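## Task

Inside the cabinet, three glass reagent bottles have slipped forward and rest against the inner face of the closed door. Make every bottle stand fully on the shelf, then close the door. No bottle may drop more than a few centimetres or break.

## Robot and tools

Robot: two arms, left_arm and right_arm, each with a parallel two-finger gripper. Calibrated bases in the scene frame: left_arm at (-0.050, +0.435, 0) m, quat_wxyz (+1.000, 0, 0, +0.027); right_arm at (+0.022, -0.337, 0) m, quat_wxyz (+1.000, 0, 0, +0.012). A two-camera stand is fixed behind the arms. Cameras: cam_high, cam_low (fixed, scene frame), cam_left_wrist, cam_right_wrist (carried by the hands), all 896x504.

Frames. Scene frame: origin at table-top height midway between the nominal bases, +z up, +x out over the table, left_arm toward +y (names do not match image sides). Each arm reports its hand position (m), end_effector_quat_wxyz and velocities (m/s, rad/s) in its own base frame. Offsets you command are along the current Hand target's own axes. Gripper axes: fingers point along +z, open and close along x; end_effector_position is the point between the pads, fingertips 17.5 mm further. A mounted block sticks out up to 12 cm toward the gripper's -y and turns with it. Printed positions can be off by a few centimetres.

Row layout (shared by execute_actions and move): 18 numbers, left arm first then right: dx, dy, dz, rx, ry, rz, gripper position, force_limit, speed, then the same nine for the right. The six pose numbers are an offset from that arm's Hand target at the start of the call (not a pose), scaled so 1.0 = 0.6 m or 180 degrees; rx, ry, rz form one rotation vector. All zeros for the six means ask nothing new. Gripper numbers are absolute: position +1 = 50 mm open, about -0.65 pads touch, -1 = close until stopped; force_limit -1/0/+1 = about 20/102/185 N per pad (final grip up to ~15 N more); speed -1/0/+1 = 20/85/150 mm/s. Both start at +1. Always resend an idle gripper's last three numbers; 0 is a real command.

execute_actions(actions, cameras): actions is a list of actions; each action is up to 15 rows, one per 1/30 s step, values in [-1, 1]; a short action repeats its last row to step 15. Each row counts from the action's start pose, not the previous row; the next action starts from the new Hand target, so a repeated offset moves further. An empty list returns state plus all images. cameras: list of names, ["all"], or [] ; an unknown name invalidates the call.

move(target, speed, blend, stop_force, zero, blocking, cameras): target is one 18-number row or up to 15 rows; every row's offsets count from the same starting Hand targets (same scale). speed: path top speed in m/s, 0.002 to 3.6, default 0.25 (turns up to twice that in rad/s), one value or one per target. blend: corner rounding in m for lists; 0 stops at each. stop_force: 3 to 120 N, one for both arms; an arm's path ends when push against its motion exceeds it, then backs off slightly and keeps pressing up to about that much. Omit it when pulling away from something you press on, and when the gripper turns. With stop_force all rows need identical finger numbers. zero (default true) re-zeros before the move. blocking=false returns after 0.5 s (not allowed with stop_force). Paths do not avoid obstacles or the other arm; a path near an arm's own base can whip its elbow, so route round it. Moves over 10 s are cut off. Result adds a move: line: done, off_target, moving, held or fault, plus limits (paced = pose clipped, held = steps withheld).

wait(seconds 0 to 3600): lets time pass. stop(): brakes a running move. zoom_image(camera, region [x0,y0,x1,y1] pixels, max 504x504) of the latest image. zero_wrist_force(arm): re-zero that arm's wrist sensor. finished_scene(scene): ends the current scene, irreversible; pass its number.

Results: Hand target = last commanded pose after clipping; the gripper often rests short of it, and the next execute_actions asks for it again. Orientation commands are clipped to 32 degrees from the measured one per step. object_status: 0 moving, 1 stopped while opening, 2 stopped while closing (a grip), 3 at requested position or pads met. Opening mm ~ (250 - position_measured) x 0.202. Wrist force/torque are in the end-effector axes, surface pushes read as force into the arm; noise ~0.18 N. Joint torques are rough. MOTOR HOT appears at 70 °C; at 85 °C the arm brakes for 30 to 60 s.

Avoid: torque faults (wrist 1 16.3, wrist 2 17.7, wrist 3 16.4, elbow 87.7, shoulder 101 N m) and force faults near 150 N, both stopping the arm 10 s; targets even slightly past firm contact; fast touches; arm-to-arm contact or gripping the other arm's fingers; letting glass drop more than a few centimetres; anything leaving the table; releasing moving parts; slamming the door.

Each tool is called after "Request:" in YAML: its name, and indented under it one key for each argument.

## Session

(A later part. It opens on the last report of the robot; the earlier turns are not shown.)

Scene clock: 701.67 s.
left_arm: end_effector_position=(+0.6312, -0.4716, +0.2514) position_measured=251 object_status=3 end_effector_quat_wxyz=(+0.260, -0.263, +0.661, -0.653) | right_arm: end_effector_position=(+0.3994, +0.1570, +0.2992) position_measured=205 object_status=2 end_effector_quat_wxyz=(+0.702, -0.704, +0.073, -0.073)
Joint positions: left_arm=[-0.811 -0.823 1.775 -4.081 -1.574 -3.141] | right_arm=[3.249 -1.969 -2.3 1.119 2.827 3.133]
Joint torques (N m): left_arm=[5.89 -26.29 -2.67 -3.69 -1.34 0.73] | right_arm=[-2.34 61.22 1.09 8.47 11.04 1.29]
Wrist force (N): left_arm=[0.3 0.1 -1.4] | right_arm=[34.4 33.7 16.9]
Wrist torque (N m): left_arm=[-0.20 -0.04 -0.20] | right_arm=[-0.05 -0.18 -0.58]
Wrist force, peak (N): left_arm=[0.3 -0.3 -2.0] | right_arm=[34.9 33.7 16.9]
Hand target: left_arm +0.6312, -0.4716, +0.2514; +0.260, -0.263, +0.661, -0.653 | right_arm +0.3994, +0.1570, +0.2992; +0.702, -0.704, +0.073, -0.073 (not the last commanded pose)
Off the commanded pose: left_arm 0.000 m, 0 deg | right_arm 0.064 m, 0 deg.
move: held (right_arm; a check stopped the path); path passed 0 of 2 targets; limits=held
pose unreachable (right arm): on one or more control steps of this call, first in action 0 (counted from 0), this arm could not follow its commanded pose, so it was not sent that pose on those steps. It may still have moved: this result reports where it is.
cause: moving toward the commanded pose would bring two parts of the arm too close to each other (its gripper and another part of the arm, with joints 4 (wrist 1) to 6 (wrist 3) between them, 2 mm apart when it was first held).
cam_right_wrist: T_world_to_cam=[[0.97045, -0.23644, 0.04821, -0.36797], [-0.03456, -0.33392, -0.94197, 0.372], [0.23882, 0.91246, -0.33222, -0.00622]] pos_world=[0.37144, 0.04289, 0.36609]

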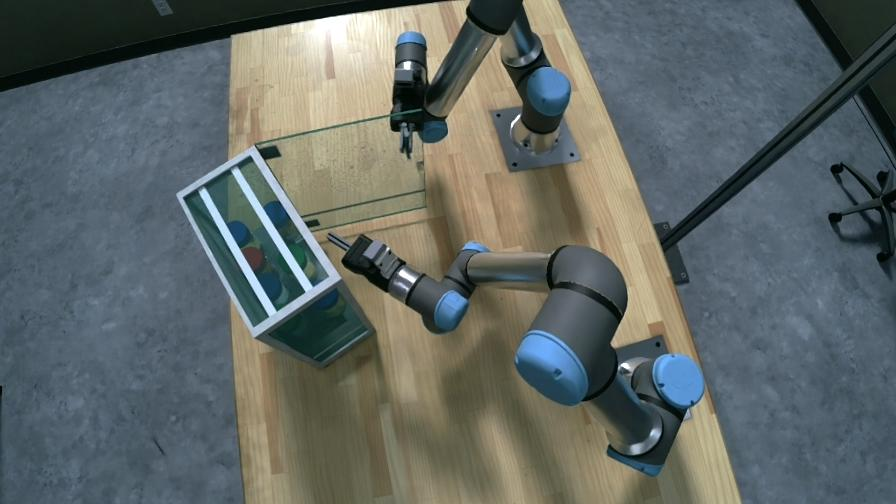

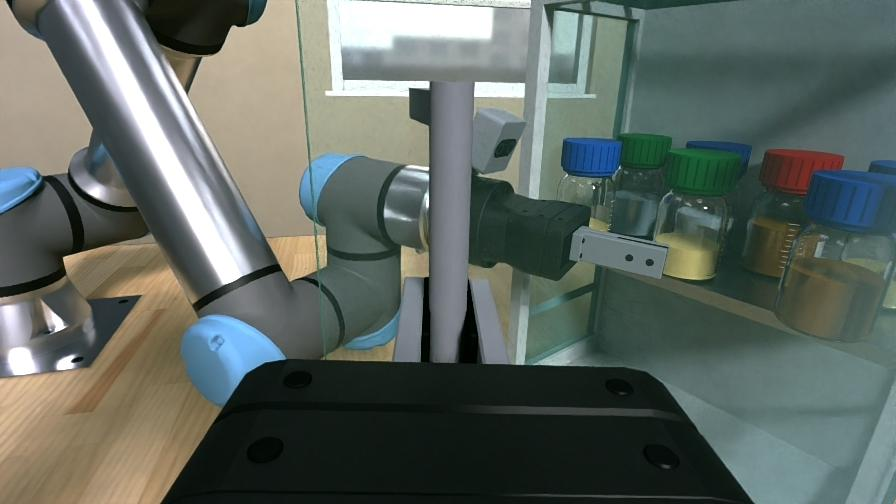

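Request:
move:
  target: [0,0,0,0,0,0,-1,-0.8,0,0,0,0,0,0.1,0,-1,-0.5,-0.6]
  speed: 0.1

Request:
move:
  target:
    - [0,0,0,0,0,0,-1,-0.8,0,0.031,0,-0.0428,0,-0.03,0,-1,-0.5,-0.6]
    - [0,0,0,0,0,0,-1,-0.8,0,0.066,0,-0.0822,0,-0.06,0,-1,-0.5,-0.6]
  speed: 0.05
  blend: [0.01,0]
  cameras: ["cam_high","cam_right_wrist"]

Scene clock: 709.00 s.
left_arm: end_effector_position=(+0.6312, -0.4716, +0.2514) position_measured=251 object_status=3 end_effector_quat_wxyz=(+0.260, -0.263, +0.661, -0.653) | right_arm: end_effector_position=(+0.3994, +0.1571, +0.2993) position_measured=205 object_status=2 end_effector_quat_wxyz=(+0.682, -0.684, +0.181, -0.182)
Joint positions: left_arm=[-0.811 -0.823 1.775 -4.081 -1.574 -3.141] | right_arm=[3.395 -1.85 -2.531 1.237 2.368 3.138]
Joint torques (N m): left_arm=[6.18 -28.41 -4.33 -3.72 -1.05 0.64] | right_arm=[-0.5 14.21 -4.43 3.86 11.02 1.12]
Wrist force (N): left_arm=[0.4 0.1 -1.5] | right_arm=[37.5 4.0 33.4]
Wrist torque (N m): left_arm=[-0.19 -0.06 -0.21] | right_arm=[-0.47 -0.18 -0.39]
Wrist force, peak (N): left_arm=[0.4 -0.4 -2.0] | right_arm=[38.5 5.3 34.2]
Hand target: left_arm +0.6312, -0.4716, +0.2514; +0.260, -0.263, +0.661, -0.653 | right_arm +0.3994, +0.1570, +0.2992; +0.682, -0.684, +0.182, -0.182
Off the commanded pose: left_arm 0.000 m, 0 deg | right_arm 0.000 m, 0 deg.
move: done

Scene clock: 711.00 s.
left_arm: end_effector_position=(+0.6312, -0.4716, +0.2514) position_measured=251 object_status=3 end_effector_quat_wxyz=(+0.260, -0.263, +0.661, -0.653) | right_arm: end_effector_position=(+0.4110, +0.1009, +0.2993) position_measured=205 object_status=2 end_effector_quat_wxyz=(+0.694, -0.696, +0.130, -0.130)
Joint positions: left_arm=[-0.811 -0.823 1.775 -4.081 -1.574 -3.141] | right_arm=[3.119 -1.95 -2.335 1.137 2.794 3.134]
Joint torques (N m): left_arm=[5.72 -27.77 -3.78 -3.93 -1.34 0.76] | right_arm=[5.83 28.15 -6.27 5.69 9.34 -1.28]
Wrist force (N): left_arm=[0.2 -0.1 -1.1] | right_arm=[40.9 19.8 36.5]
Wrist torque (N m): left_arm=[-0.24 -0.02 -0.20] | right_arm=[-0.38 -0.06 -0.54]
Wrist force, peak (N): left_arm=[0.3 -0.4 -2.0] | right_arm=[50.6 17.9 42.6]
Hand target: left_arm +0.6312, -0.4716, +0.2514; +0.260, -0.263, +0.661, -0.653 | right_arm +0.4110, +0.1010, +0.2993; +0.694, -0.696, +0.130, -0.130 (not the last commanded pose)
Off the commanded pose: left_arm 0.000 m, 0 deg | right_arm 0.007 m, 2 deg.
move: held (right_arm; a check stopped the path); path passed 1 of 2 targets; limits=held
pose unreachable (right arm): on one or more control steps of this call, first in action 0 (counted from 0), this arm could not follow its commanded pose, so it was not sent that pose on those steps. It may still have moved: this result reports where it is.
cause: moving toward the commanded pose would bring two parts of the arm too close to each other (its gripper and another part of the arm, with joints 4 (wrist 1) to 6 (wrist 3) between them, 4 mm apart when it was first held).
cam_right_wrist: T_world_to_cam=[[0.91885, -0.39161, 0.04853, -0.3557], [-0.08822, -0.32375, -0.94202, 0.37485], [0.38462, 0.8613, -0.33202, -0.01262]] pos_world=[0.36476, -0.00708, 0.36619]

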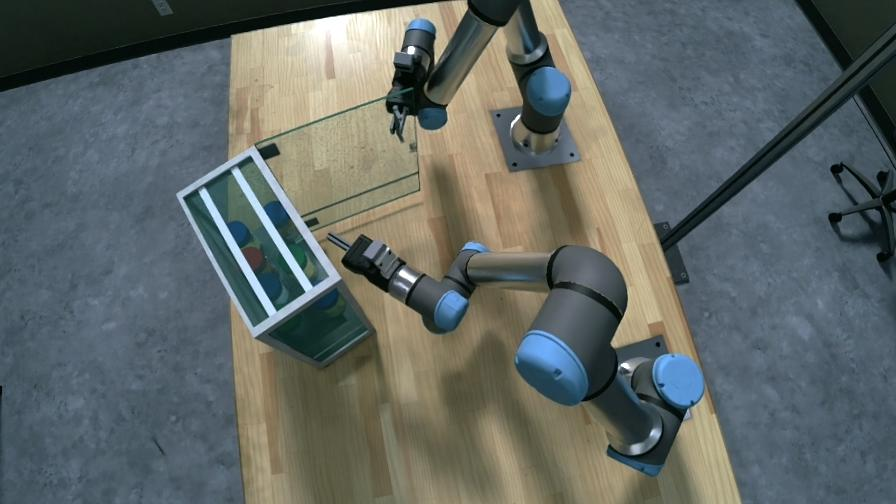

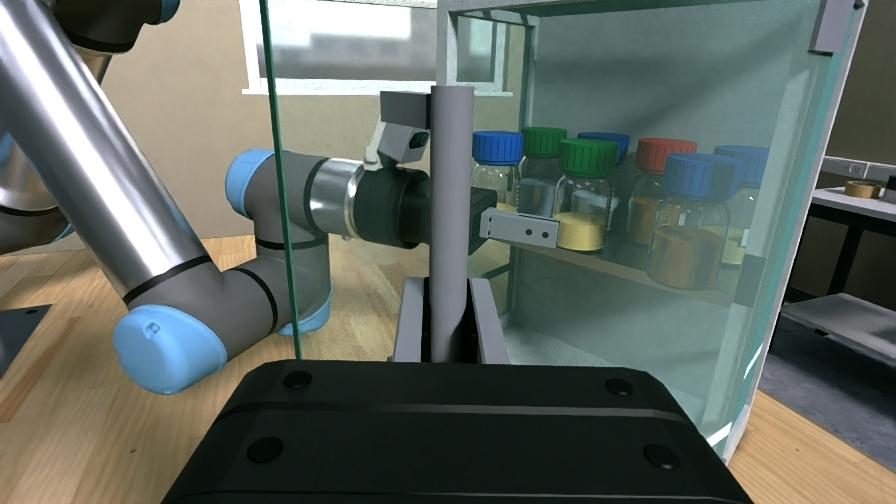

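Request:
move:
  target:
    - [0.0253,0.032,0.053,0,-0.061,0,-1,-0.8,0,0.003,0,0.003,0,0,0,-1,-0.5,-0.6]
    - [0.0077,0.032,0.1687,0,-0.061,0,-1,-0.8,0,0.003,0,0.003,0,0,0,-1,-0.5,-0.6]
  speed: [0.08,0.05]
  blend: [0.01,0]
  cameras: ["cam_left_wrist","cam_right_wrist"]

Scene clock: 719.10 s.
left_arm: end_effector_position=(+0.6973, -0.5481, +0.2307) position_measured=251 object_status=3 end_effector_quat_wxyz=(+0.322, -0.324, +0.633, -0.625) | right_arm: end_effector_position=(+0.4134, +0.1020, +0.2993) position_measured=205 object_status=2 end_effector_quat_wxyz=(+0.694, -0.696, +0.130, -0.130)
Joint positions: left_arm=[-0.898 -0.641 1.445 -3.933 -1.295 -3.143] | right_arm=[3.122 -1.953 -2.331 1.135 2.791 3.134]
Joint torques (N m): left_arm=[-3.99 -75.11 -10.4 -5.22 1.33 0.77] | right_arm=[-1.02 16.99 17.99 0.56 0.41 0.98]
Wrist force (N): left_arm=[-0.3 -0.1 -1.4] | right_arm=[-2.4 11.5 1.7]
Wrist torque (N m): left_arm=[-0.24 0.05 -0.20] | right_arm=[-0.47 0.05 -0.55]
Wrist force, peak (N): left_arm=[-1.2 -0.7 -2.6] | right_arm=[41.1 20.1 36.6]
Hand target: left_arm +0.6972, -0.5482, +0.2310; +0.322, -0.324, +0.633, -0.625 | right_arm +0.4134, +0.1020, +0.2993; +0.694, -0.696, +0.130, -0.130
Off the commanded pose: left_arm 0.000 m, 0 deg | right_arm 0.000 m, 0 deg.
move: done
cam_left_wrist: T_world_to_cam=[[-0.60896, -0.79253, 0.03258, -0.01942], [-0.30953, 0.19961, -0.9297, 0.55725], [0.73031, -0.57624, -0.36687, -0.60888]] pos_world=[0.60533, -0.47748, 0.29533]
cam_right_wrist: T_world_to_cam=[[0.91882, -0.39166, 0.04865, -0.35755], [-0.08813, -0.32377, -0.94202, 0.37535], [0.3847, 0.86126, -0.33201, -0.01444]] pos_world=[0.36716, -0.00608, 0.36619]

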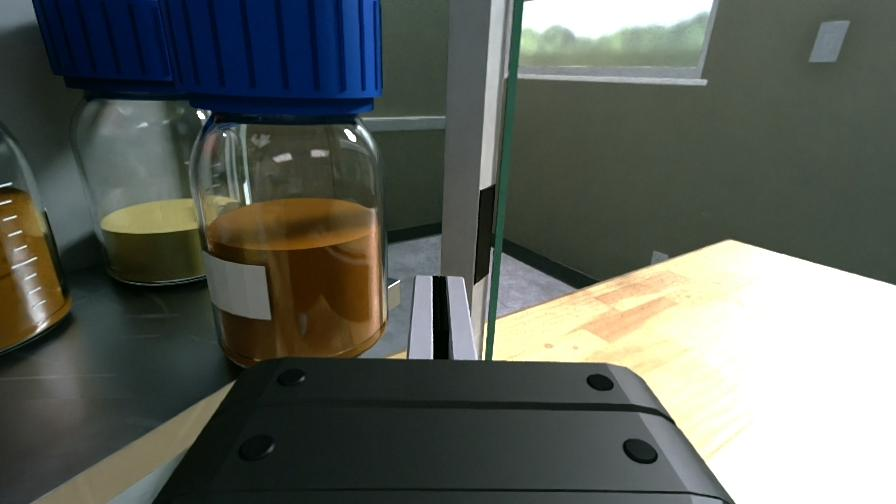

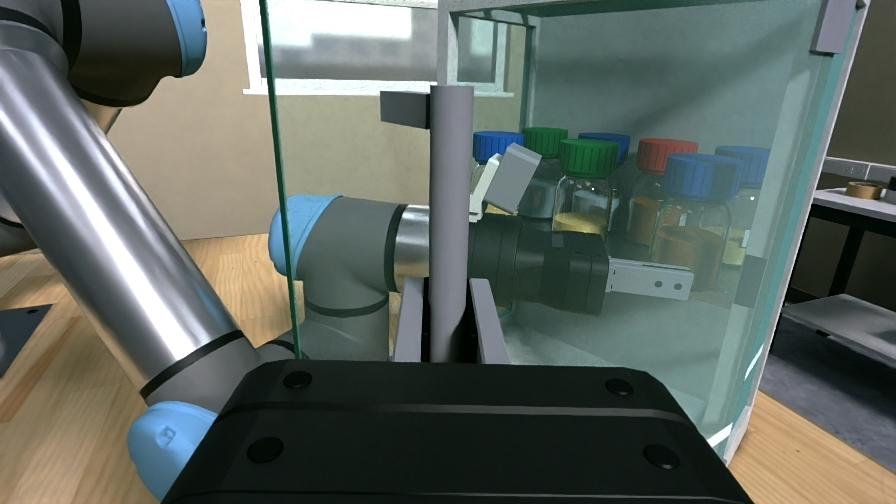

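Request:
move:
  target: [-0.069,0,0.04,0,0,0,-1,-0.8,0,0,0,0,0,0,0,-1,-0.5,-0.6]
  speed: 0.02
  stop_force: 8
  cameras: ["cam_left_wrist","cam_right_wrist"]

Scene clock: 727.07 s.
left_arm: end_effector_position=(+0.7408, -0.5285, +0.2308) position_measured=251 object_status=3 end_effector_quat_wxyz=(+0.322, -0.324, +0.633, -0.625) | right_arm: end_effector_position=(+0.4134, +0.1020, +0.2993) position_measured=205 object_status=2 end_effector_quat_wxyz=(+0.694, -0.696, +0.130, -0.130)
Joint positions: left_arm=[-0.825 -0.601 1.357 -3.885 -1.368 -3.142] | right_arm=[3.122 -1.953 -2.331 1.135 2.791 3.134]
Joint torques (N m): left_arm=[-3.66 -71.66 -4.49 -3.39 2.16 0.51] | right_arm=[-5.5 29.12 6.12 2.36 0.9 0.8]
Wrist force (N): left_arm=[4.3 -6.5 -4.0] | right_arm=[-2.4 11.7 1.5]
Wrist torque (N m): left_arm=[-0.73 -0.32 -0.10] | right_arm=[-0.46 0.05 -0.55]
Wrist force, peak (N): left_arm=[4.5 -6.7 -4.3] | right_arm=[-2.3 12.0 1.8]
Hand target: left_arm +0.7408, -0.5285, +0.2308; +0.322, -0.324, +0.633, -0.625 | right_arm +0.4134, +0.1020, +0.2993; +0.694, -0.696, +0.130, -0.130
Off the commanded pose: left_arm 0.000 m, 0 deg | right_arm 0.000 m, 0 deg.
move: done
cam_left_wrist: T_world_to_cam=[[-0.60897, -0.79252, 0.03263, 0.02266], [-0.30931, 0.19939, -0.92982, 0.56663], [0.7304, -0.57632, -0.36656, -0.62961]] pos_world=[0.64893, -0.45788, 0.29533]
cam_right_wrist: T_world_to_cam=[[0.91882, -0.39166, 0.04865, -0.35746], [-0.08813, -0.32377, -0.94202, 0.37534], [0.3847, 0.86126, -0.33201, -0.0144]] pos_world=[0.36706, -0.00608, 0.36619]

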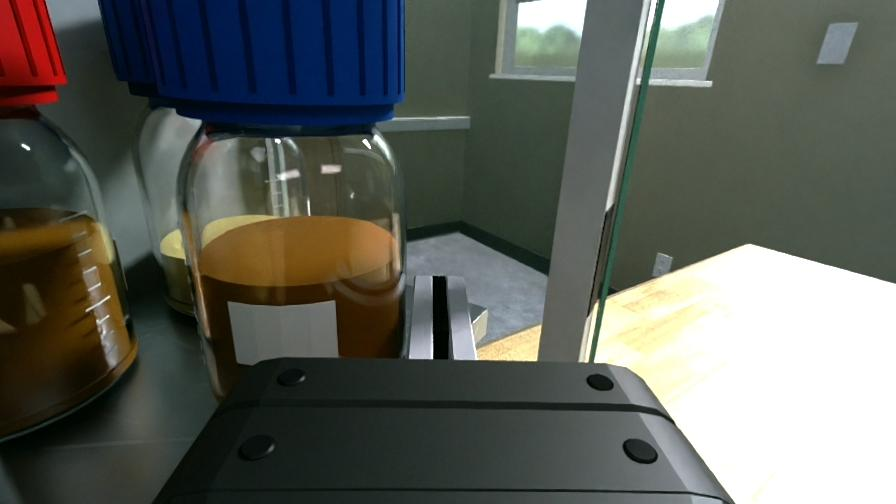

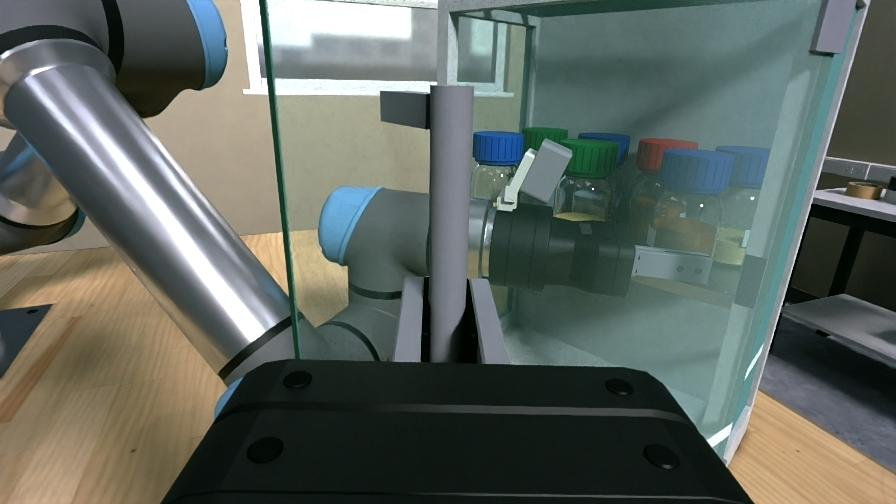

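Request:
move:
  target:
    - [0.05,-0.02,-0.2,0,0,0,-1,-0.8,0,0,0,0,0,0,0,-1,-0.5,-0.6]
    - [0.045,-0.02,-0.27,0,-0.194,0,-1,-0.8,0,0,0,0,0,0,0,-1,-0.5,-0.6]
  speed: [0.06,0.12]
  blend: [0.01,0]
  cameras: ["cam_left_wrist","cam_high","cam_right_wrist"]

Scene clock: 747.13 s.
left_arm: end_effector_position=(+0.5936, -0.4563, +0.2444) position_measured=251 object_status=3 end_effector_quat_wxyz=(+0.497, -0.497, +0.508, -0.499) | right_arm: end_effector_position=(+0.4134, +0.1020, +0.2993) position_measured=205 object_status=2 end_effector_quat_wxyz=(+0.694, -0.696, +0.130, -0.130)
Joint positions: left_arm=[-1.174 -0.768 1.683 -4.035 -0.41 -3.152] | right_arm=[3.122 -1.953 -2.331 1.135 2.791 3.134]
Joint torques (N m): left_arm=[2.98 -63.68 -3.71 -3.6 1.36 -0.23] | right_arm=[-6.48 40.19 5.59 2.41 0.73 0.6]
Wrist force (N): left_arm=[0.5 0.2 -2.0] | right_arm=[-2.3 11.7 1.6]
Wrist torque (N m): left_arm=[-0.18 -0.04 -0.10] | right_arm=[-0.44 0.04 -0.55]
Wrist force, peak (N): left_arm=[4.6 -7.0 -3.7] | right_arm=[-2.5 12.1 1.8]
Hand target: left_arm +0.5936, -0.4561, +0.2446; +0.497, -0.497, +0.507, -0.499 | right_arm +0.4134, +0.1020, +0.2993; +0.694, -0.696, +0.130, -0.130
Off the commanded pose: left_arm 0.000 m, 0 deg | right_arm 0.000 m, 0 deg.
move: done
cam_left_wrist: T_world_to_cam=[[-0.04621, -0.99859, 0.02614, -0.43673], [-0.36453, -0.00751, -0.93116, 0.45804], [0.93005, -0.05256, -0.36367, -0.35557]] pos_world=[0.47748, -0.45136, 0.30862]
cam_right_wrist: T_world_to_cam=[[0.91882, -0.39166, 0.04865, -0.35746], [-0.08813, -0.32377, -0.94202, 0.37534], [0.3847, 0.86126, -0.33201, -0.0144]] pos_world=[0.36706, -0.00608, 0.36619]
Images, in order (width x height): cam_high 896x504, cam_left_wrist 896x504, cam_right_wrist 896x504.

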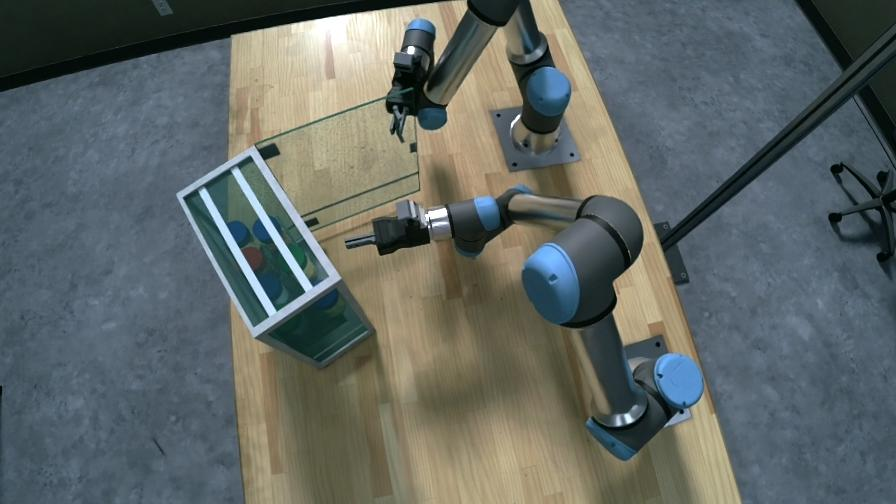

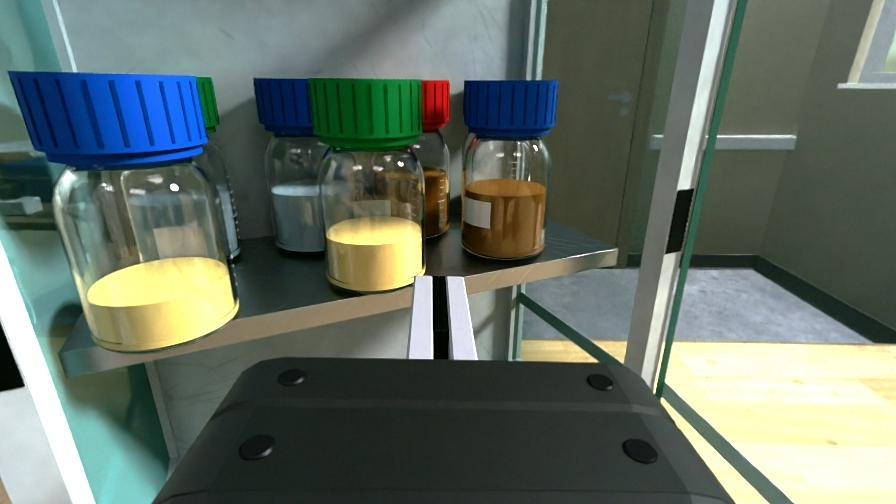

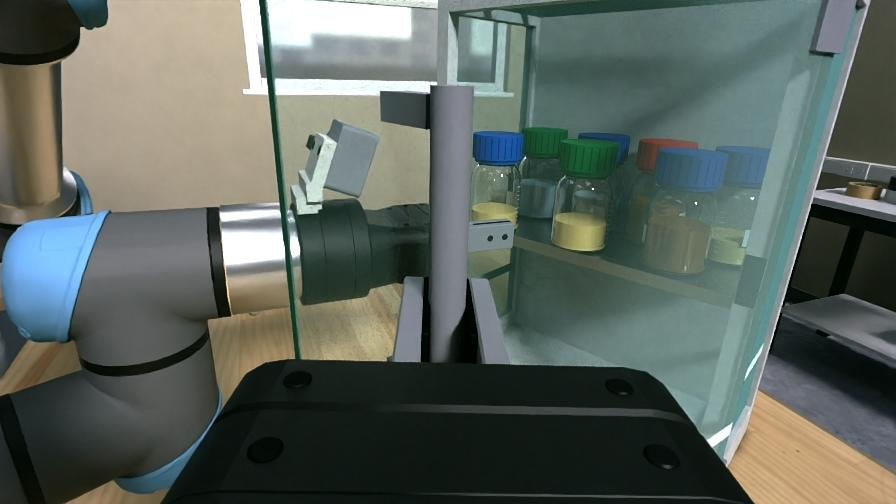

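Request:
move:
  target:
    - [-0.068,0.015,0.07,0,0,0,-1,-0.8,0,0,0,0,0,0,0,-1,-0.5,-0.6]
    - [-0.068,0.015,0.152,0,0,0,-1,-0.8,0,0,0,0,0,0,0,-1,-0.5,-0.6]
  speed: [0.06,0.025]
  stop_force: 8
  cameras: ["cam_left_wrist"]

Scene clock: 759.90 s.
left_arm: end_effector_position=(+0.6852, -0.4164, +0.2352) position_measured=251 object_status=3 end_effector_quat_wxyz=(+0.497, -0.497, +0.507, -0.499) | right_arm: end_effector_position=(+0.4134, +0.1020, +0.2993) position_measured=205 object_status=2 end_effector_quat_wxyz=(+0.694, -0.696, +0.130, -0.130)
Joint positions: left_arm=[-0.996 -0.704 1.574 -3.997 -0.587 -3.145] | right_arm=[3.122 -1.953 -2.331 1.135 2.791 3.134]
Joint torques (N m): left_arm=[-6.27 -69.42 -3.13 -3.33 1.41 0.13] | right_arm=[-5.54 40.31 6.04 2.25 0.76 0.07]
Wrist force (N): left_arm=[0.2 -0.6 -1.8] | right_arm=[-2.4 11.7 1.6]
Wrist torque (N m): left_arm=[-0.31 -0.04 -0.09] | right_arm=[-0.45 0.04 -0.55]
Wrist force, peak (N): left_arm=[2.0 -0.5 -5.6] | right_arm=[-2.5 12.0 1.4]
Hand target: left_arm +0.6852, -0.4164, +0.2352; +0.497, -0.497, +0.507, -0.499 | right_arm +0.4134, +0.1020, +0.2993; +0.694, -0.696, +0.130, -0.130
Off the commanded pose: left_arm 0.000 m, 0 deg | right_arm 0.000 m, 0 deg.
move: done
cam_left_wrist: T_world_to_cam=[[-0.04583, -0.9986, 0.02632, -0.39279], [-0.36445, -0.00782, -0.93119, 0.48304], [0.93009, -0.05227, -0.36358, -0.44204]] pos_world=[0.56919, -0.41157, 0.29942]

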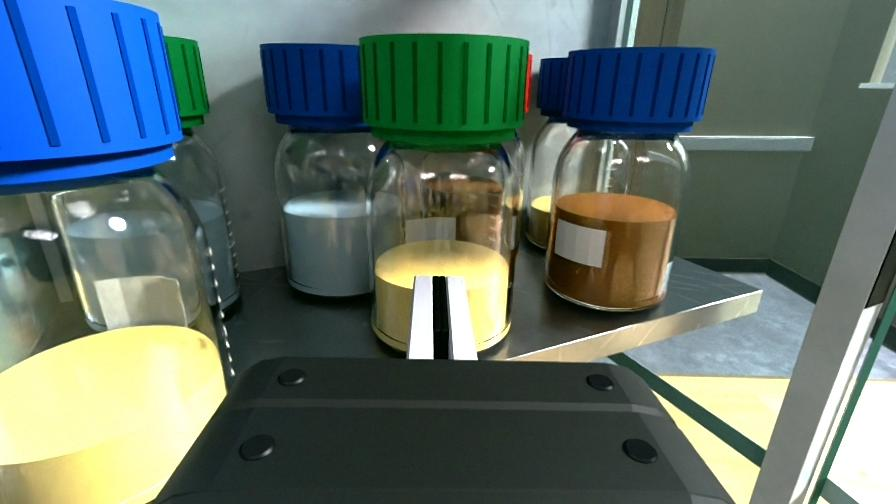

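Request:
move:
  target:
    - [0,0,0.009,0,0,0,-1,-0.8,0,0,0,0,0,0,0,-1,-0.5,-0.6]
    - [0.02,-0.01,-0.14,0,0,0,-1,-0.8,0,0,0,0,0,0,0,-1,-0.5,-0.6]
    - [-0.0128,-0.01,-0.19,0,-0.139,0,-1,-0.8,0,0,0,0,0,0,0,-1,-0.5,-0.6]
  speed: [0.025,0.08,0.1]
  blend: [0,0.01,0]
  cameras: ["cam_left_wrist","cam_high"]

Scene clock: 770.63 s.
left_arm: end_effector_position=(+0.5714, -0.4074, +0.2421) position_measured=251 object_status=3 end_effector_quat_wxyz=(+0.596, -0.592, +0.387, -0.380) end_effector_velocity=(+0.000, +0.000, +0.001) end_effector_angular_velocity=(+0.003, +0.002, +0.000) | right_arm: end_effector_position=(+0.4134, +0.1020, +0.2993) position_measured=205 object_status=2 end_effector_quat_wxyz=(+0.694, -0.696, +0.130, -0.130)
Joint positions: left_arm=[-1.212 -0.674 1.487 -3.98 0.065 -3.105] | right_arm=[3.122 -1.953 -2.331 1.135 2.791 3.134]
Joint velocities: left_arm=[0 -0.001 0 -0.002 0 0.006] | right_arm=[within noise]
Joint torques (N m): left_arm=[5.33 -66.47 -4.69 -1.36 1.27 0.85] | right_arm=[-6.31 39.95 4.98 2.24 0.68 -0.1]
Wrist force (N): left_arm=[0.5 -0.1 -2.1] | right_arm=[-2.3 11.7 1.6]
Wrist torque (N m): left_arm=[-0.24 -0.07 -0.21] | right_arm=[-0.45 0.03 -0.55]
Wrist force, peak (N): left_arm=[-4.6 -0.1 -1.0] | right_arm=[-2.3 12.0 1.5]
Hand target: left_arm +0.5714, -0.4074, +0.2422; +0.595, -0.593, +0.388, -0.380 | right_arm +0.4134, +0.1020, +0.2993; +0.694, -0.696, +0.130, -0.130
Off the commanded pose: left_arm 0.000 m, 0 deg | right_arm 0.000 m, 0 deg.
move: done
cam_left_wrist: T_world_to_cam=[[0.38065, -0.92443, 0.02314, -0.60182], [-0.32246, -0.15615, -0.93362, 0.36417], [0.86668, 0.34791, -0.35753, -0.13541]] pos_world=[0.46386, -0.45236, 0.30551]
Images, in order (width x height): cam_high 896x504, cam_left_wrist 896x504.

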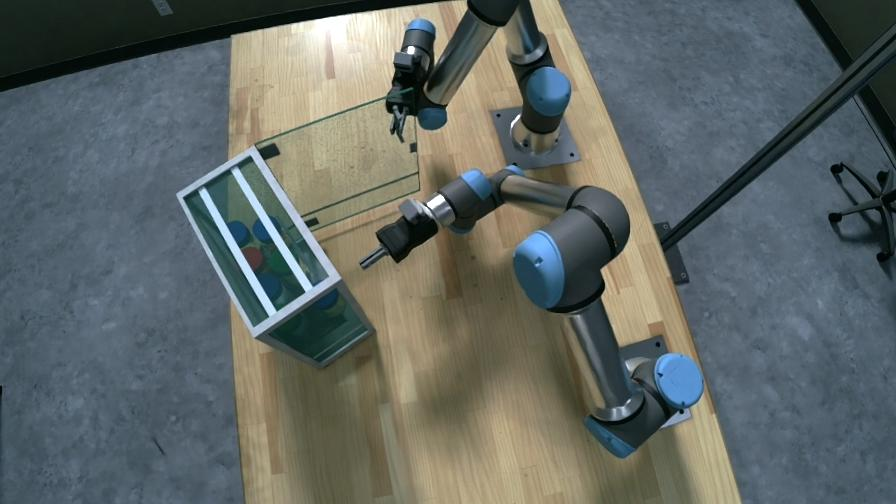

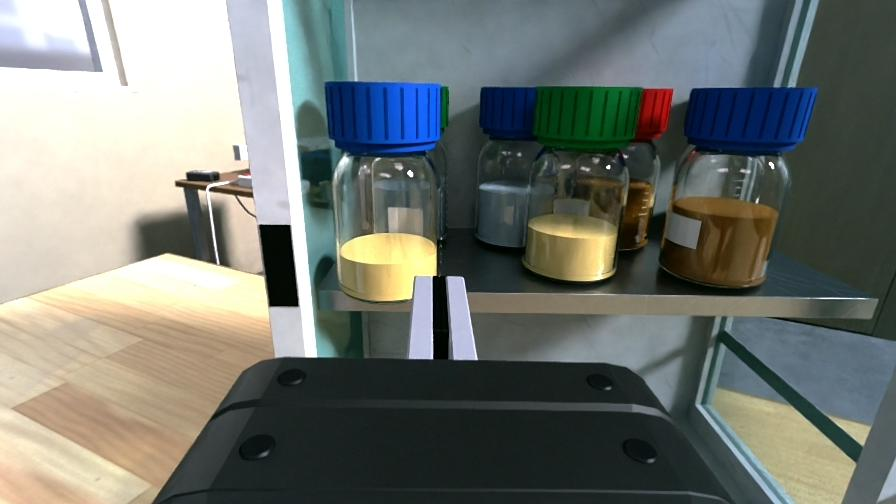

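Request:
move:
  target:
    - [-0.04,0.015,0.07,0,0,0,-1,-0.8,0,0,0,0,0,0,0,-1,-0.5,-0.6]
    - [-0.04,0.015,0.174,0,0,0,-1,-0.8,0,0,0,0,0,0,0,-1,-0.5,-0.6]
  speed: [0.06,0.025]
  stop_force: 8
  cameras: ["cam_left_wrist"]

Request:
move:
  target: [0,0,-0.3,0,0,0,-1,-0.8,0,0,0,0,0,0,0,-1,-0.5,-0.6]
  speed: 0.12
  cameras: ["cam_left_wrist","cam_high"]

Scene clock: 780.83 s.
left_arm: end_effector_position=(+0.6566, -0.3425, +0.2330) position_measured=251 object_status=3 end_effector_quat_wxyz=(+0.595, -0.593, +0.388, -0.379) | right_arm: end_effector_position=(+0.4134, +0.1020, +0.2993) position_measured=205 object_status=2 end_effector_quat_wxyz=(+0.694, -0.696, +0.130, -0.130)
Joint positions: left_arm=[-1.037 -0.667 1.502 -3.942 -0.11 -3.165] | right_arm=[3.122 -1.953 -2.331 1.135 2.791 3.134]
Joint torques (N m): left_arm=[-5.94 -63.15 -2.49 -1.38 1.31 0.84] | right_arm=[-5.56 39.67 7.23 2.46 0.93 -0.45]
Wrist force (N): left_arm=[0.5 -0.4 -2.5] | right_arm=[-2.3 11.7 1.5]
Wrist torque (N m): left_arm=[-0.20 -0.04 -0.21] | right_arm=[-0.43 0.03 -0.54]
Wrist force, peak (N): left_arm=[1.7 -0.3 -5.5] | right_arm=[-2.4 12.0 1.5]
Hand target: left_arm +0.6566, -0.3425, +0.2331; +0.595, -0.593, +0.388, -0.380 | right_arm +0.4134, +0.1020, +0.2993; +0.694, -0.696, +0.130, -0.130
Off the commanded pose: left_arm 0.000 m, 0 deg | right_arm 0.000 m, 0 deg.
move: done
cam_left_wrist: T_world_to_cam=[[0.38072, -0.92439, 0.02338, -0.57409], [-0.32427, -0.15715, -0.93282, 0.39398], [0.86597, 0.34756, -0.35958, -0.23422]] pos_world=[0.54916, -0.38737, 0.29671]

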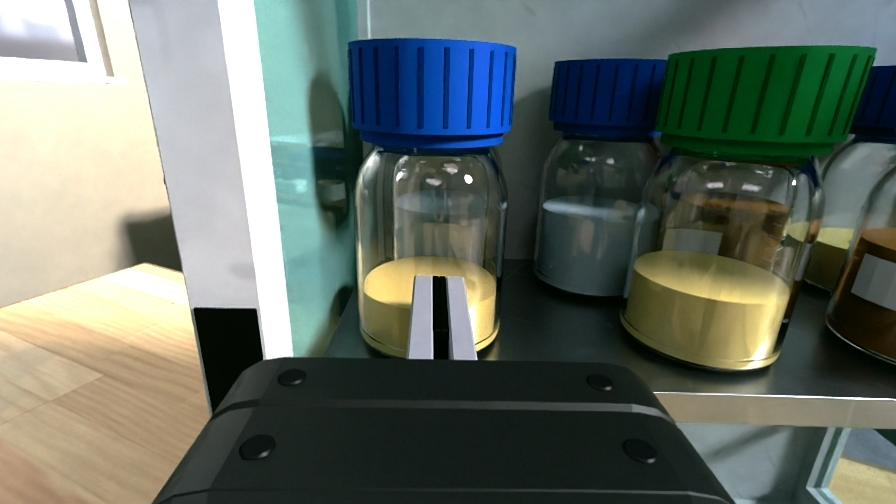

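Scene clock: 782.77 s.
left_arm: end_effector_position=(+0.4926, -0.4164, +0.2338) position_measured=251 object_status=3 end_effector_quat_wxyz=(+0.595, -0.593, +0.388, -0.380) | right_arm: end_effector_position=(+0.4134, +0.1020, +0.2993) position_measured=205 object_status=2 end_effector_quat_wxyz=(+0.694, -0.696, +0.130, -0.130)
Joint positions: left_arm=[-1.346 -0.711 1.601 -4.051 0.199 -3.111] | right_arm=[3.122 -1.953 -2.331 1.135 2.791 3.134]
Joint torques (N m): left_arm=[-4.85 -57.08 -20.03 -0.06 0.7 1.11] | right_arm=[-5.31 40.61 5.68 2.4 0.6 -0.44]
Wrist force (N): left_arm=[0.4 -0.4 -2.0] | right_arm=[-2.3 11.7 1.6]
Wrist torque (N m): left_arm=[-0.29 -0.07 -0.21] | right_arm=[-0.46 0.04 -0.55]
Wrist force, peak (N): left_arm=[2.0 -0.5 -5.9] | right_arm=[-2.3 11.9 1.6]
Hand target: left_arm +0.4925, -0.4165, +0.2338; +0.595, -0.593, +0.388, -0.380 | right_arm +0.4134, +0.1020, +0.2993; +0.694, -0.696, +0.130, -0.130
Off the commanded pose: left_arm 0.000 m, 0 deg | right_arm 0.000 m, 0 deg.
move: done
cam_left_wrist: T_world_to_cam=[[0.38061, -0.92444, 0.02333, -0.58004], [-0.32424, -0.15704, -0.93285, 0.32997], [0.86603, 0.34749, -0.35951, -0.06628]] pos_world=[0.38516, -0.46137, 0.29751]
Images, in order (width x height): cam_high 896x504, cam_left_wrist 896x504.

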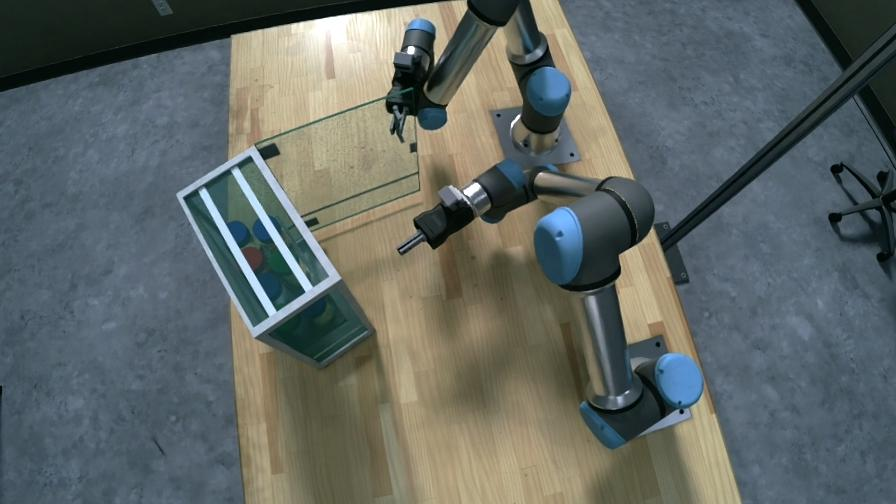

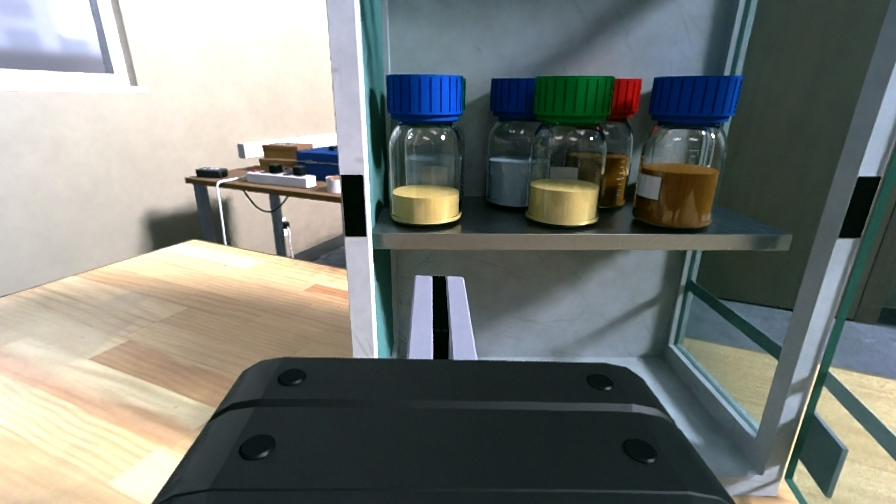

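Request:
move:
  target: [-0.3,-0.05,-0.2,0,0,0,-1,-0.8,0,0,0,0,0,0,0,-1,-0.5,-0.6]
  speed: 0.25

Request:
move:
  target:
    - [0,0,0,0,0,0,-1,-0.8,0,-0.0548,0,0.0772,0,0.0353,0,-1,-0.5,-0.6]
    - [0,0,0,0,0,0,-1,-0.8,0,-0.0878,0,0.1778,0,0.0745,0,-1,-0.5,-0.6]
    - [0,0,0,0,0,0,-1,-0.8,0,-0.1005,0,0.274,0,0.1104,0,-1,-0.5,-0.6]
  speed: 0.07
  blend: [0.01,0.01,0]
  cameras: ["cam_high","cam_right_wrist"]

Scene clock: 796.03 s.
left_arm: end_effector_position=(+0.3094, -0.3021, +0.2663) position_measured=251 object_status=3 end_effector_quat_wxyz=(+0.595, -0.593, +0.388, -0.380) | right_arm: end_effector_position=(+0.4134, +0.1020, +0.2993) position_measured=205 object_status=2 end_effector_quat_wxyz=(+0.694, -0.696, +0.130, -0.130)
Joint positions: left_arm=[-1.72 -1.009 2.138 -4.278 0.573 -3.124] | right_arm=[3.122 -1.953 -2.331 1.135 2.791 3.134]
Joint torques (N m): left_arm=[-5.31 -24.62 1.09 3.01 1.09 0.5] | right_arm=[-6.3 39.46 5.67 2.27 0.55 -0.63]
Wrist force (N): left_arm=[0.1 0.0 -1.8] | right_arm=[-2.4 11.6 1.6]
Wrist torque (N m): left_arm=[-0.22 -0.01 -0.09] | right_arm=[-0.45 0.05 -0.54]
Wrist force, peak (N): left_arm=[-0.5 0.0 7.8] | right_arm=[-2.4 11.9 1.8]
Hand target: left_arm +0.3093, -0.3021, +0.2663; +0.595, -0.593, +0.388, -0.380 | right_arm +0.4134, +0.1020, +0.2993; +0.694, -0.696, +0.130, -0.130
Off the commanded pose: left_arm 0.000 m, 0 deg | right_arm 0.000 m, 0 deg.
move: done

Scene clock: 799.03 s.
left_arm: end_effector_position=(+0.3093, -0.3021, +0.2663) position_measured=251 object_status=3 end_effector_quat_wxyz=(+0.595, -0.593, +0.388, -0.380) | right_arm: end_effector_position=(+0.4167, +0.2771, +0.2988) position_measured=205 object_status=2 end_effector_quat_wxyz=(+0.661, -0.663, +0.248, -0.249)
Joint positions: left_arm=[-1.72 -1.009 2.139 -4.278 0.574 -3.124] | right_arm=[4.001 -1.823 -2.588 1.267 1.565 3.14]
Joint torques (N m): left_arm=[-5.01 -17.24 0.18 -0.06 1.24 0.44] | right_arm=[5.48 24.41 -1.99 1 -0.78 1.01]
Wrist force (N): left_arm=[0.2 0.1 -2.4] | right_arm=[-0.9 -12.1 1.2]
Wrist torque (N m): left_arm=[-0.19 -0.01 -0.10] | right_arm=[-0.68 0.06 0.16]
Wrist force, peak (N): left_arm=[0.3 -0.3 -2.4] | right_arm=[6.1 -13.6 5.3]
Hand target: left_arm +0.3093, -0.3021, +0.2663; +0.595, -0.593, +0.388, -0.380 | right_arm +0.4166, +0.2771, +0.2988; +0.661, -0.663, +0.248, -0.249
Off the commanded pose: left_arm 0.000 m, 0 deg | right_arm 0.000 m, 0 deg.
move: done
cam_right_wrist: T_world_to_cam=[[0.73092, -0.68067, 0.04935, -0.13376], [-0.19212, -0.27461, -0.94217, 0.46159], [0.65486, 0.67917, -0.33149, -0.22899]] pos_world=[0.33641, 0.19124, 0.36559]

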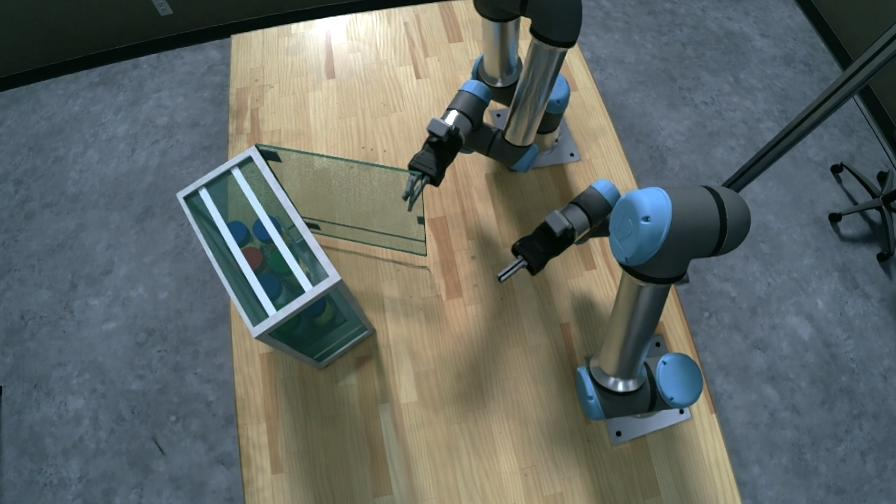

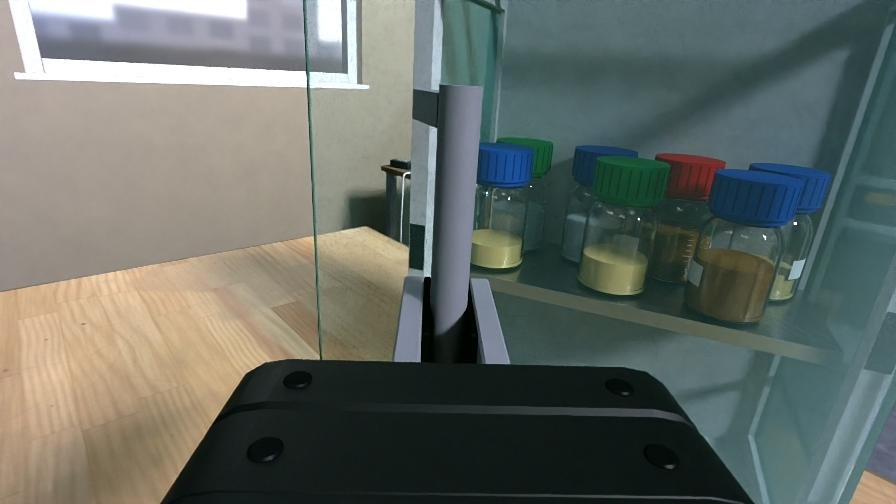

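Request:
move:
  target:
    - [0,0,0,0,0,0,-1,-0.8,0,-0.0282,-0.001,0.1022,0,0.0394,0,-1,-0.5,-0.6]
    - [0,0,0,0,0,0,-1,-0.8,0,-0.0327,-0.002,0.2062,0,0.0778,0,-1,-0.5,-0.6]
    - [0,0,0,0,0,0,-1,-0.8,0,-0.0247,-0.0025,0.2818,0,0.1033,0,-1,-0.5,-0.6]
    - [0,0,0,0,0,0,-1,-0.8,0,-0.0052,-0.0025,0.337,0,0.1289,0,-1,-0.5,-0.6]
  speed: [0.07,0.07,0.06,0.04]
  blend: [0.01,0.01,0.01,0]
  cameras: ["cam_high","cam_right_wrist"]

Request:
zoom_image:
  camera: "cam_high"
  region: [220, 140, 420, 380]

Scene clock: 807.77 s.
left_arm: end_effector_position=(+0.3093, -0.3021, +0.2663) position_measured=251 object_status=3 end_effector_quat_wxyz=(+0.595, -0.593, +0.388, -0.380) | right_arm: end_effector_position=(+0.5327, +0.4235, +0.3000) position_measured=205 object_status=2 end_effector_quat_wxyz=(+0.605, -0.607, +0.364, -0.365)
Joint positions: left_arm=[-1.72 -1.009 2.139 -4.278 0.574 -3.124] | right_arm=[4.241 -2.07 -2.096 1.024 0.958 3.14]
Joint torques (N m): left_arm=[-6.02 -17.25 0.52 0.29 0.77 0.32] | right_arm=[-41.85 18.13 -5.25 0.73 -11.44 -1.48]
Wrist force (N): left_arm=[0.2 0.0 -2.0] | right_arm=[-40.3 -21.4 -1.5]
Wrist torque (N m): left_arm=[-0.21 -0.03 -0.10] | right_arm=[-0.81 0.09 0.32]
Wrist force, peak (N): left_arm=[0.4 0.0 -2.4] | right_arm=[-41.9 -21.0 -2.0]
Hand target: left_arm +0.3093, -0.3021, +0.2663; +0.595, -0.593, +0.388, -0.380 | right_arm +0.5326, +0.4235, +0.3000; +0.605, -0.607, +0.364, -0.365 (not the last commanded pose)
Off the commanded pose: left_arm 0.000 m, 0 deg | right_arm 0.017 m, 2 deg.
move: held (right_arm; a check stopped the path); path passed 3 of 4 targets; limits=held
pose unreachable (right arm): on one or more control steps of this call, first in action 0 (counted from 0), this arm could not follow its commanded pose, so it was not sent that pose on those steps. It may still have moved: this result reports where it is.
cause: moving toward the commanded pose would bring a part of the arm too close to another arm (a part of this arm just beyond joint 3 (elbow) and the left arm's gripper, at the place that arm is still heading or pushing toward).
cam_right_wrist: T_world_to_cam=[[0.43818, -0.89751, 0.04973, 0.12867], [-0.27677, -0.18735, -0.94249, 0.53346], [0.85522, 0.39922, -0.3305, -0.39244]] pos_world=[0.42689, 0.37209, 0.36669]

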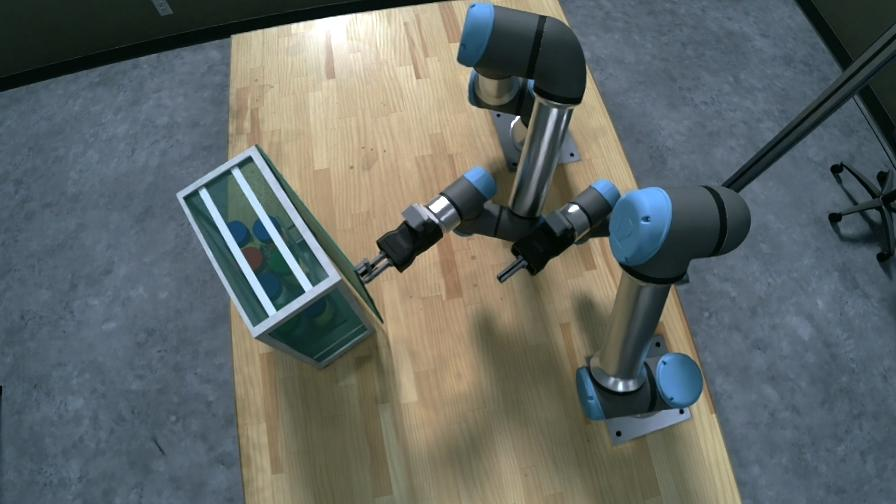

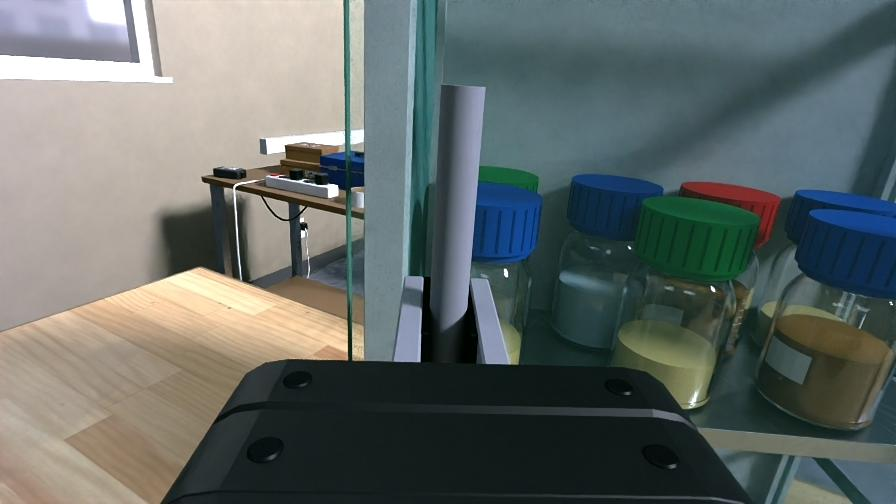

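Scaled by 2.100 from the camera's image (finer frame: 1280x720).

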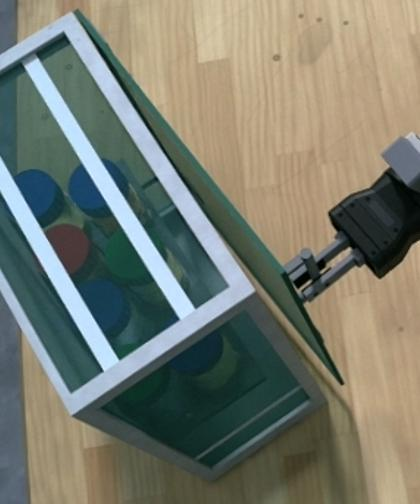

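Request:
move:
  target: [-0.25,-0.25,0,0,0,0,-1,-0.8,0,0,0,0,0,0,0,-1,-0.5,-0.6]
  speed: 0.2

Request:
move:
  target: [0,0,0,0,0,0,-1,-0.8,0,0.004,0,0.028,0,0.012,0,-1,-0.5,-0.6]
  speed: 0.04
  cameras: ["cam_right_wrist"]

Scene clock: 812.00 s.
left_arm: end_effector_position=(+0.2489, -0.1667, +0.4179) position_measured=251 object_status=3 end_effector_quat_wxyz=(+0.595, -0.593, +0.388, -0.380) | right_arm: end_effector_position=(+0.5326, +0.4235, +0.3000) position_measured=205 object_status=2 end_effector_quat_wxyz=(+0.605, -0.607, +0.364, -0.365)
Joint positions: left_arm=[-2.033 -1.687 2.431 -3.89 0.886 -3.127] | right_arm=[4.241 -2.07 -2.097 1.024 0.958 3.14]
Joint torques (N m): left_arm=[-5.74 -19.06 -23.06 2.97 1.29 -0.59] | right_arm=[-38.3 36.64 -4.15 0.93 -6.97 -1.52]
Wrist force (N): left_arm=[0.2 -0.1 -2.0] | right_arm=[-40.4 -21.6 -1.6]
Wrist torque (N m): left_arm=[-0.23 -0.04 -0.08] | right_arm=[-0.84 0.10 0.33]
Wrist force, peak (N): left_arm=[1.8 2.9 -2.6] | right_arm=[-40.6 -21.8 -1.5]
Hand target: left_arm +0.2489, -0.1667, +0.4180; +0.595, -0.593, +0.388, -0.380 | right_arm +0.5326, +0.4235, +0.3000; +0.605, -0.607, +0.364, -0.365
Off the commanded pose: left_arm 0.000 m, 0 deg | right_arm 0.000 m, 0 deg.
move: done

Scene clock: 812.77 s.
left_arm: end_effector_position=(+0.2489, -0.1667, +0.4180) position_measured=251 object_status=3 end_effector_quat_wxyz=(+0.595, -0.593, +0.388, -0.380) | right_arm: end_effector_position=(+0.5473, +0.4320, +0.2998) position_measured=205 object_status=2 end_effector_quat_wxyz=(+0.600, -0.602, +0.372, -0.373)
Joint positions: left_arm=[-2.033 -1.687 2.431 -3.89 0.886 -3.127] | right_arm=[4.232 -2.098 -2.042 0.996 0.942 3.14]
Joint torques (N m): left_arm=[-4.95 -17.63 -23.66 3.81 1.19 0.47] | right_arm=[-34.45 40.77 -4.77 0.99 -14.8 -1.25]
Wrist force (N): left_arm=[0.2 0.3 -1.8] | right_arm=[-48.5 -25.8 3.1]
Wrist torque (N m): left_arm=[-0.16 -0.05 -0.08] | right_arm=[-0.90 0.20 0.35]
Wrist force, peak (N): left_arm=[0.4 0.4 -2.0] | right_arm=[-48.5 -26.1 3.2]
Hand target: left_arm +0.2489, -0.1667, +0.4180; +0.595, -0.593, +0.388, -0.380 | right_arm +0.5486, +0.4292, +0.3000; +0.598, -0.600, +0.375, -0.377
Off the commanded pose: left_arm 0.000 m, 0 deg | right_arm 0.003 m, 1 deg.
move: done
cam_right_wrist: T_world_to_cam=[[0.41512, -0.90839, 0.05005, 0.14719], [-0.28152, -0.18057, -0.94241, 0.53855], [0.86511, 0.37712, -0.33069, -0.40425]] pos_world=[0.44024, 0.38341, 0.36649]

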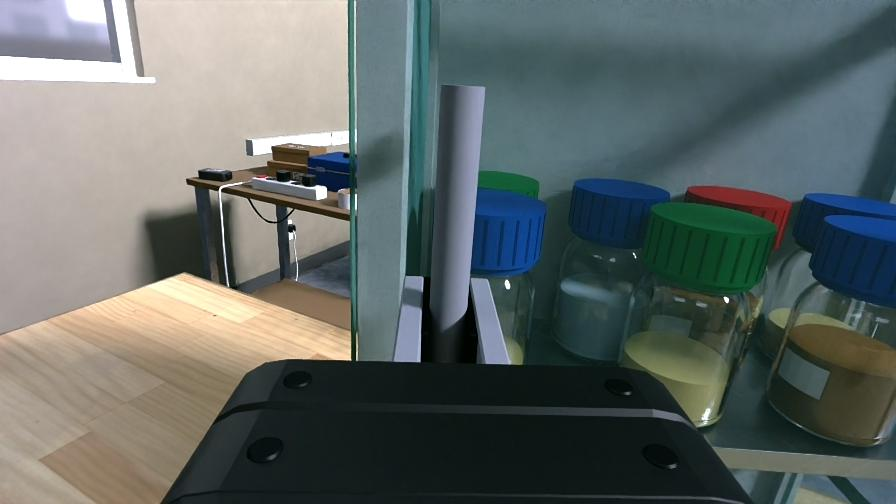

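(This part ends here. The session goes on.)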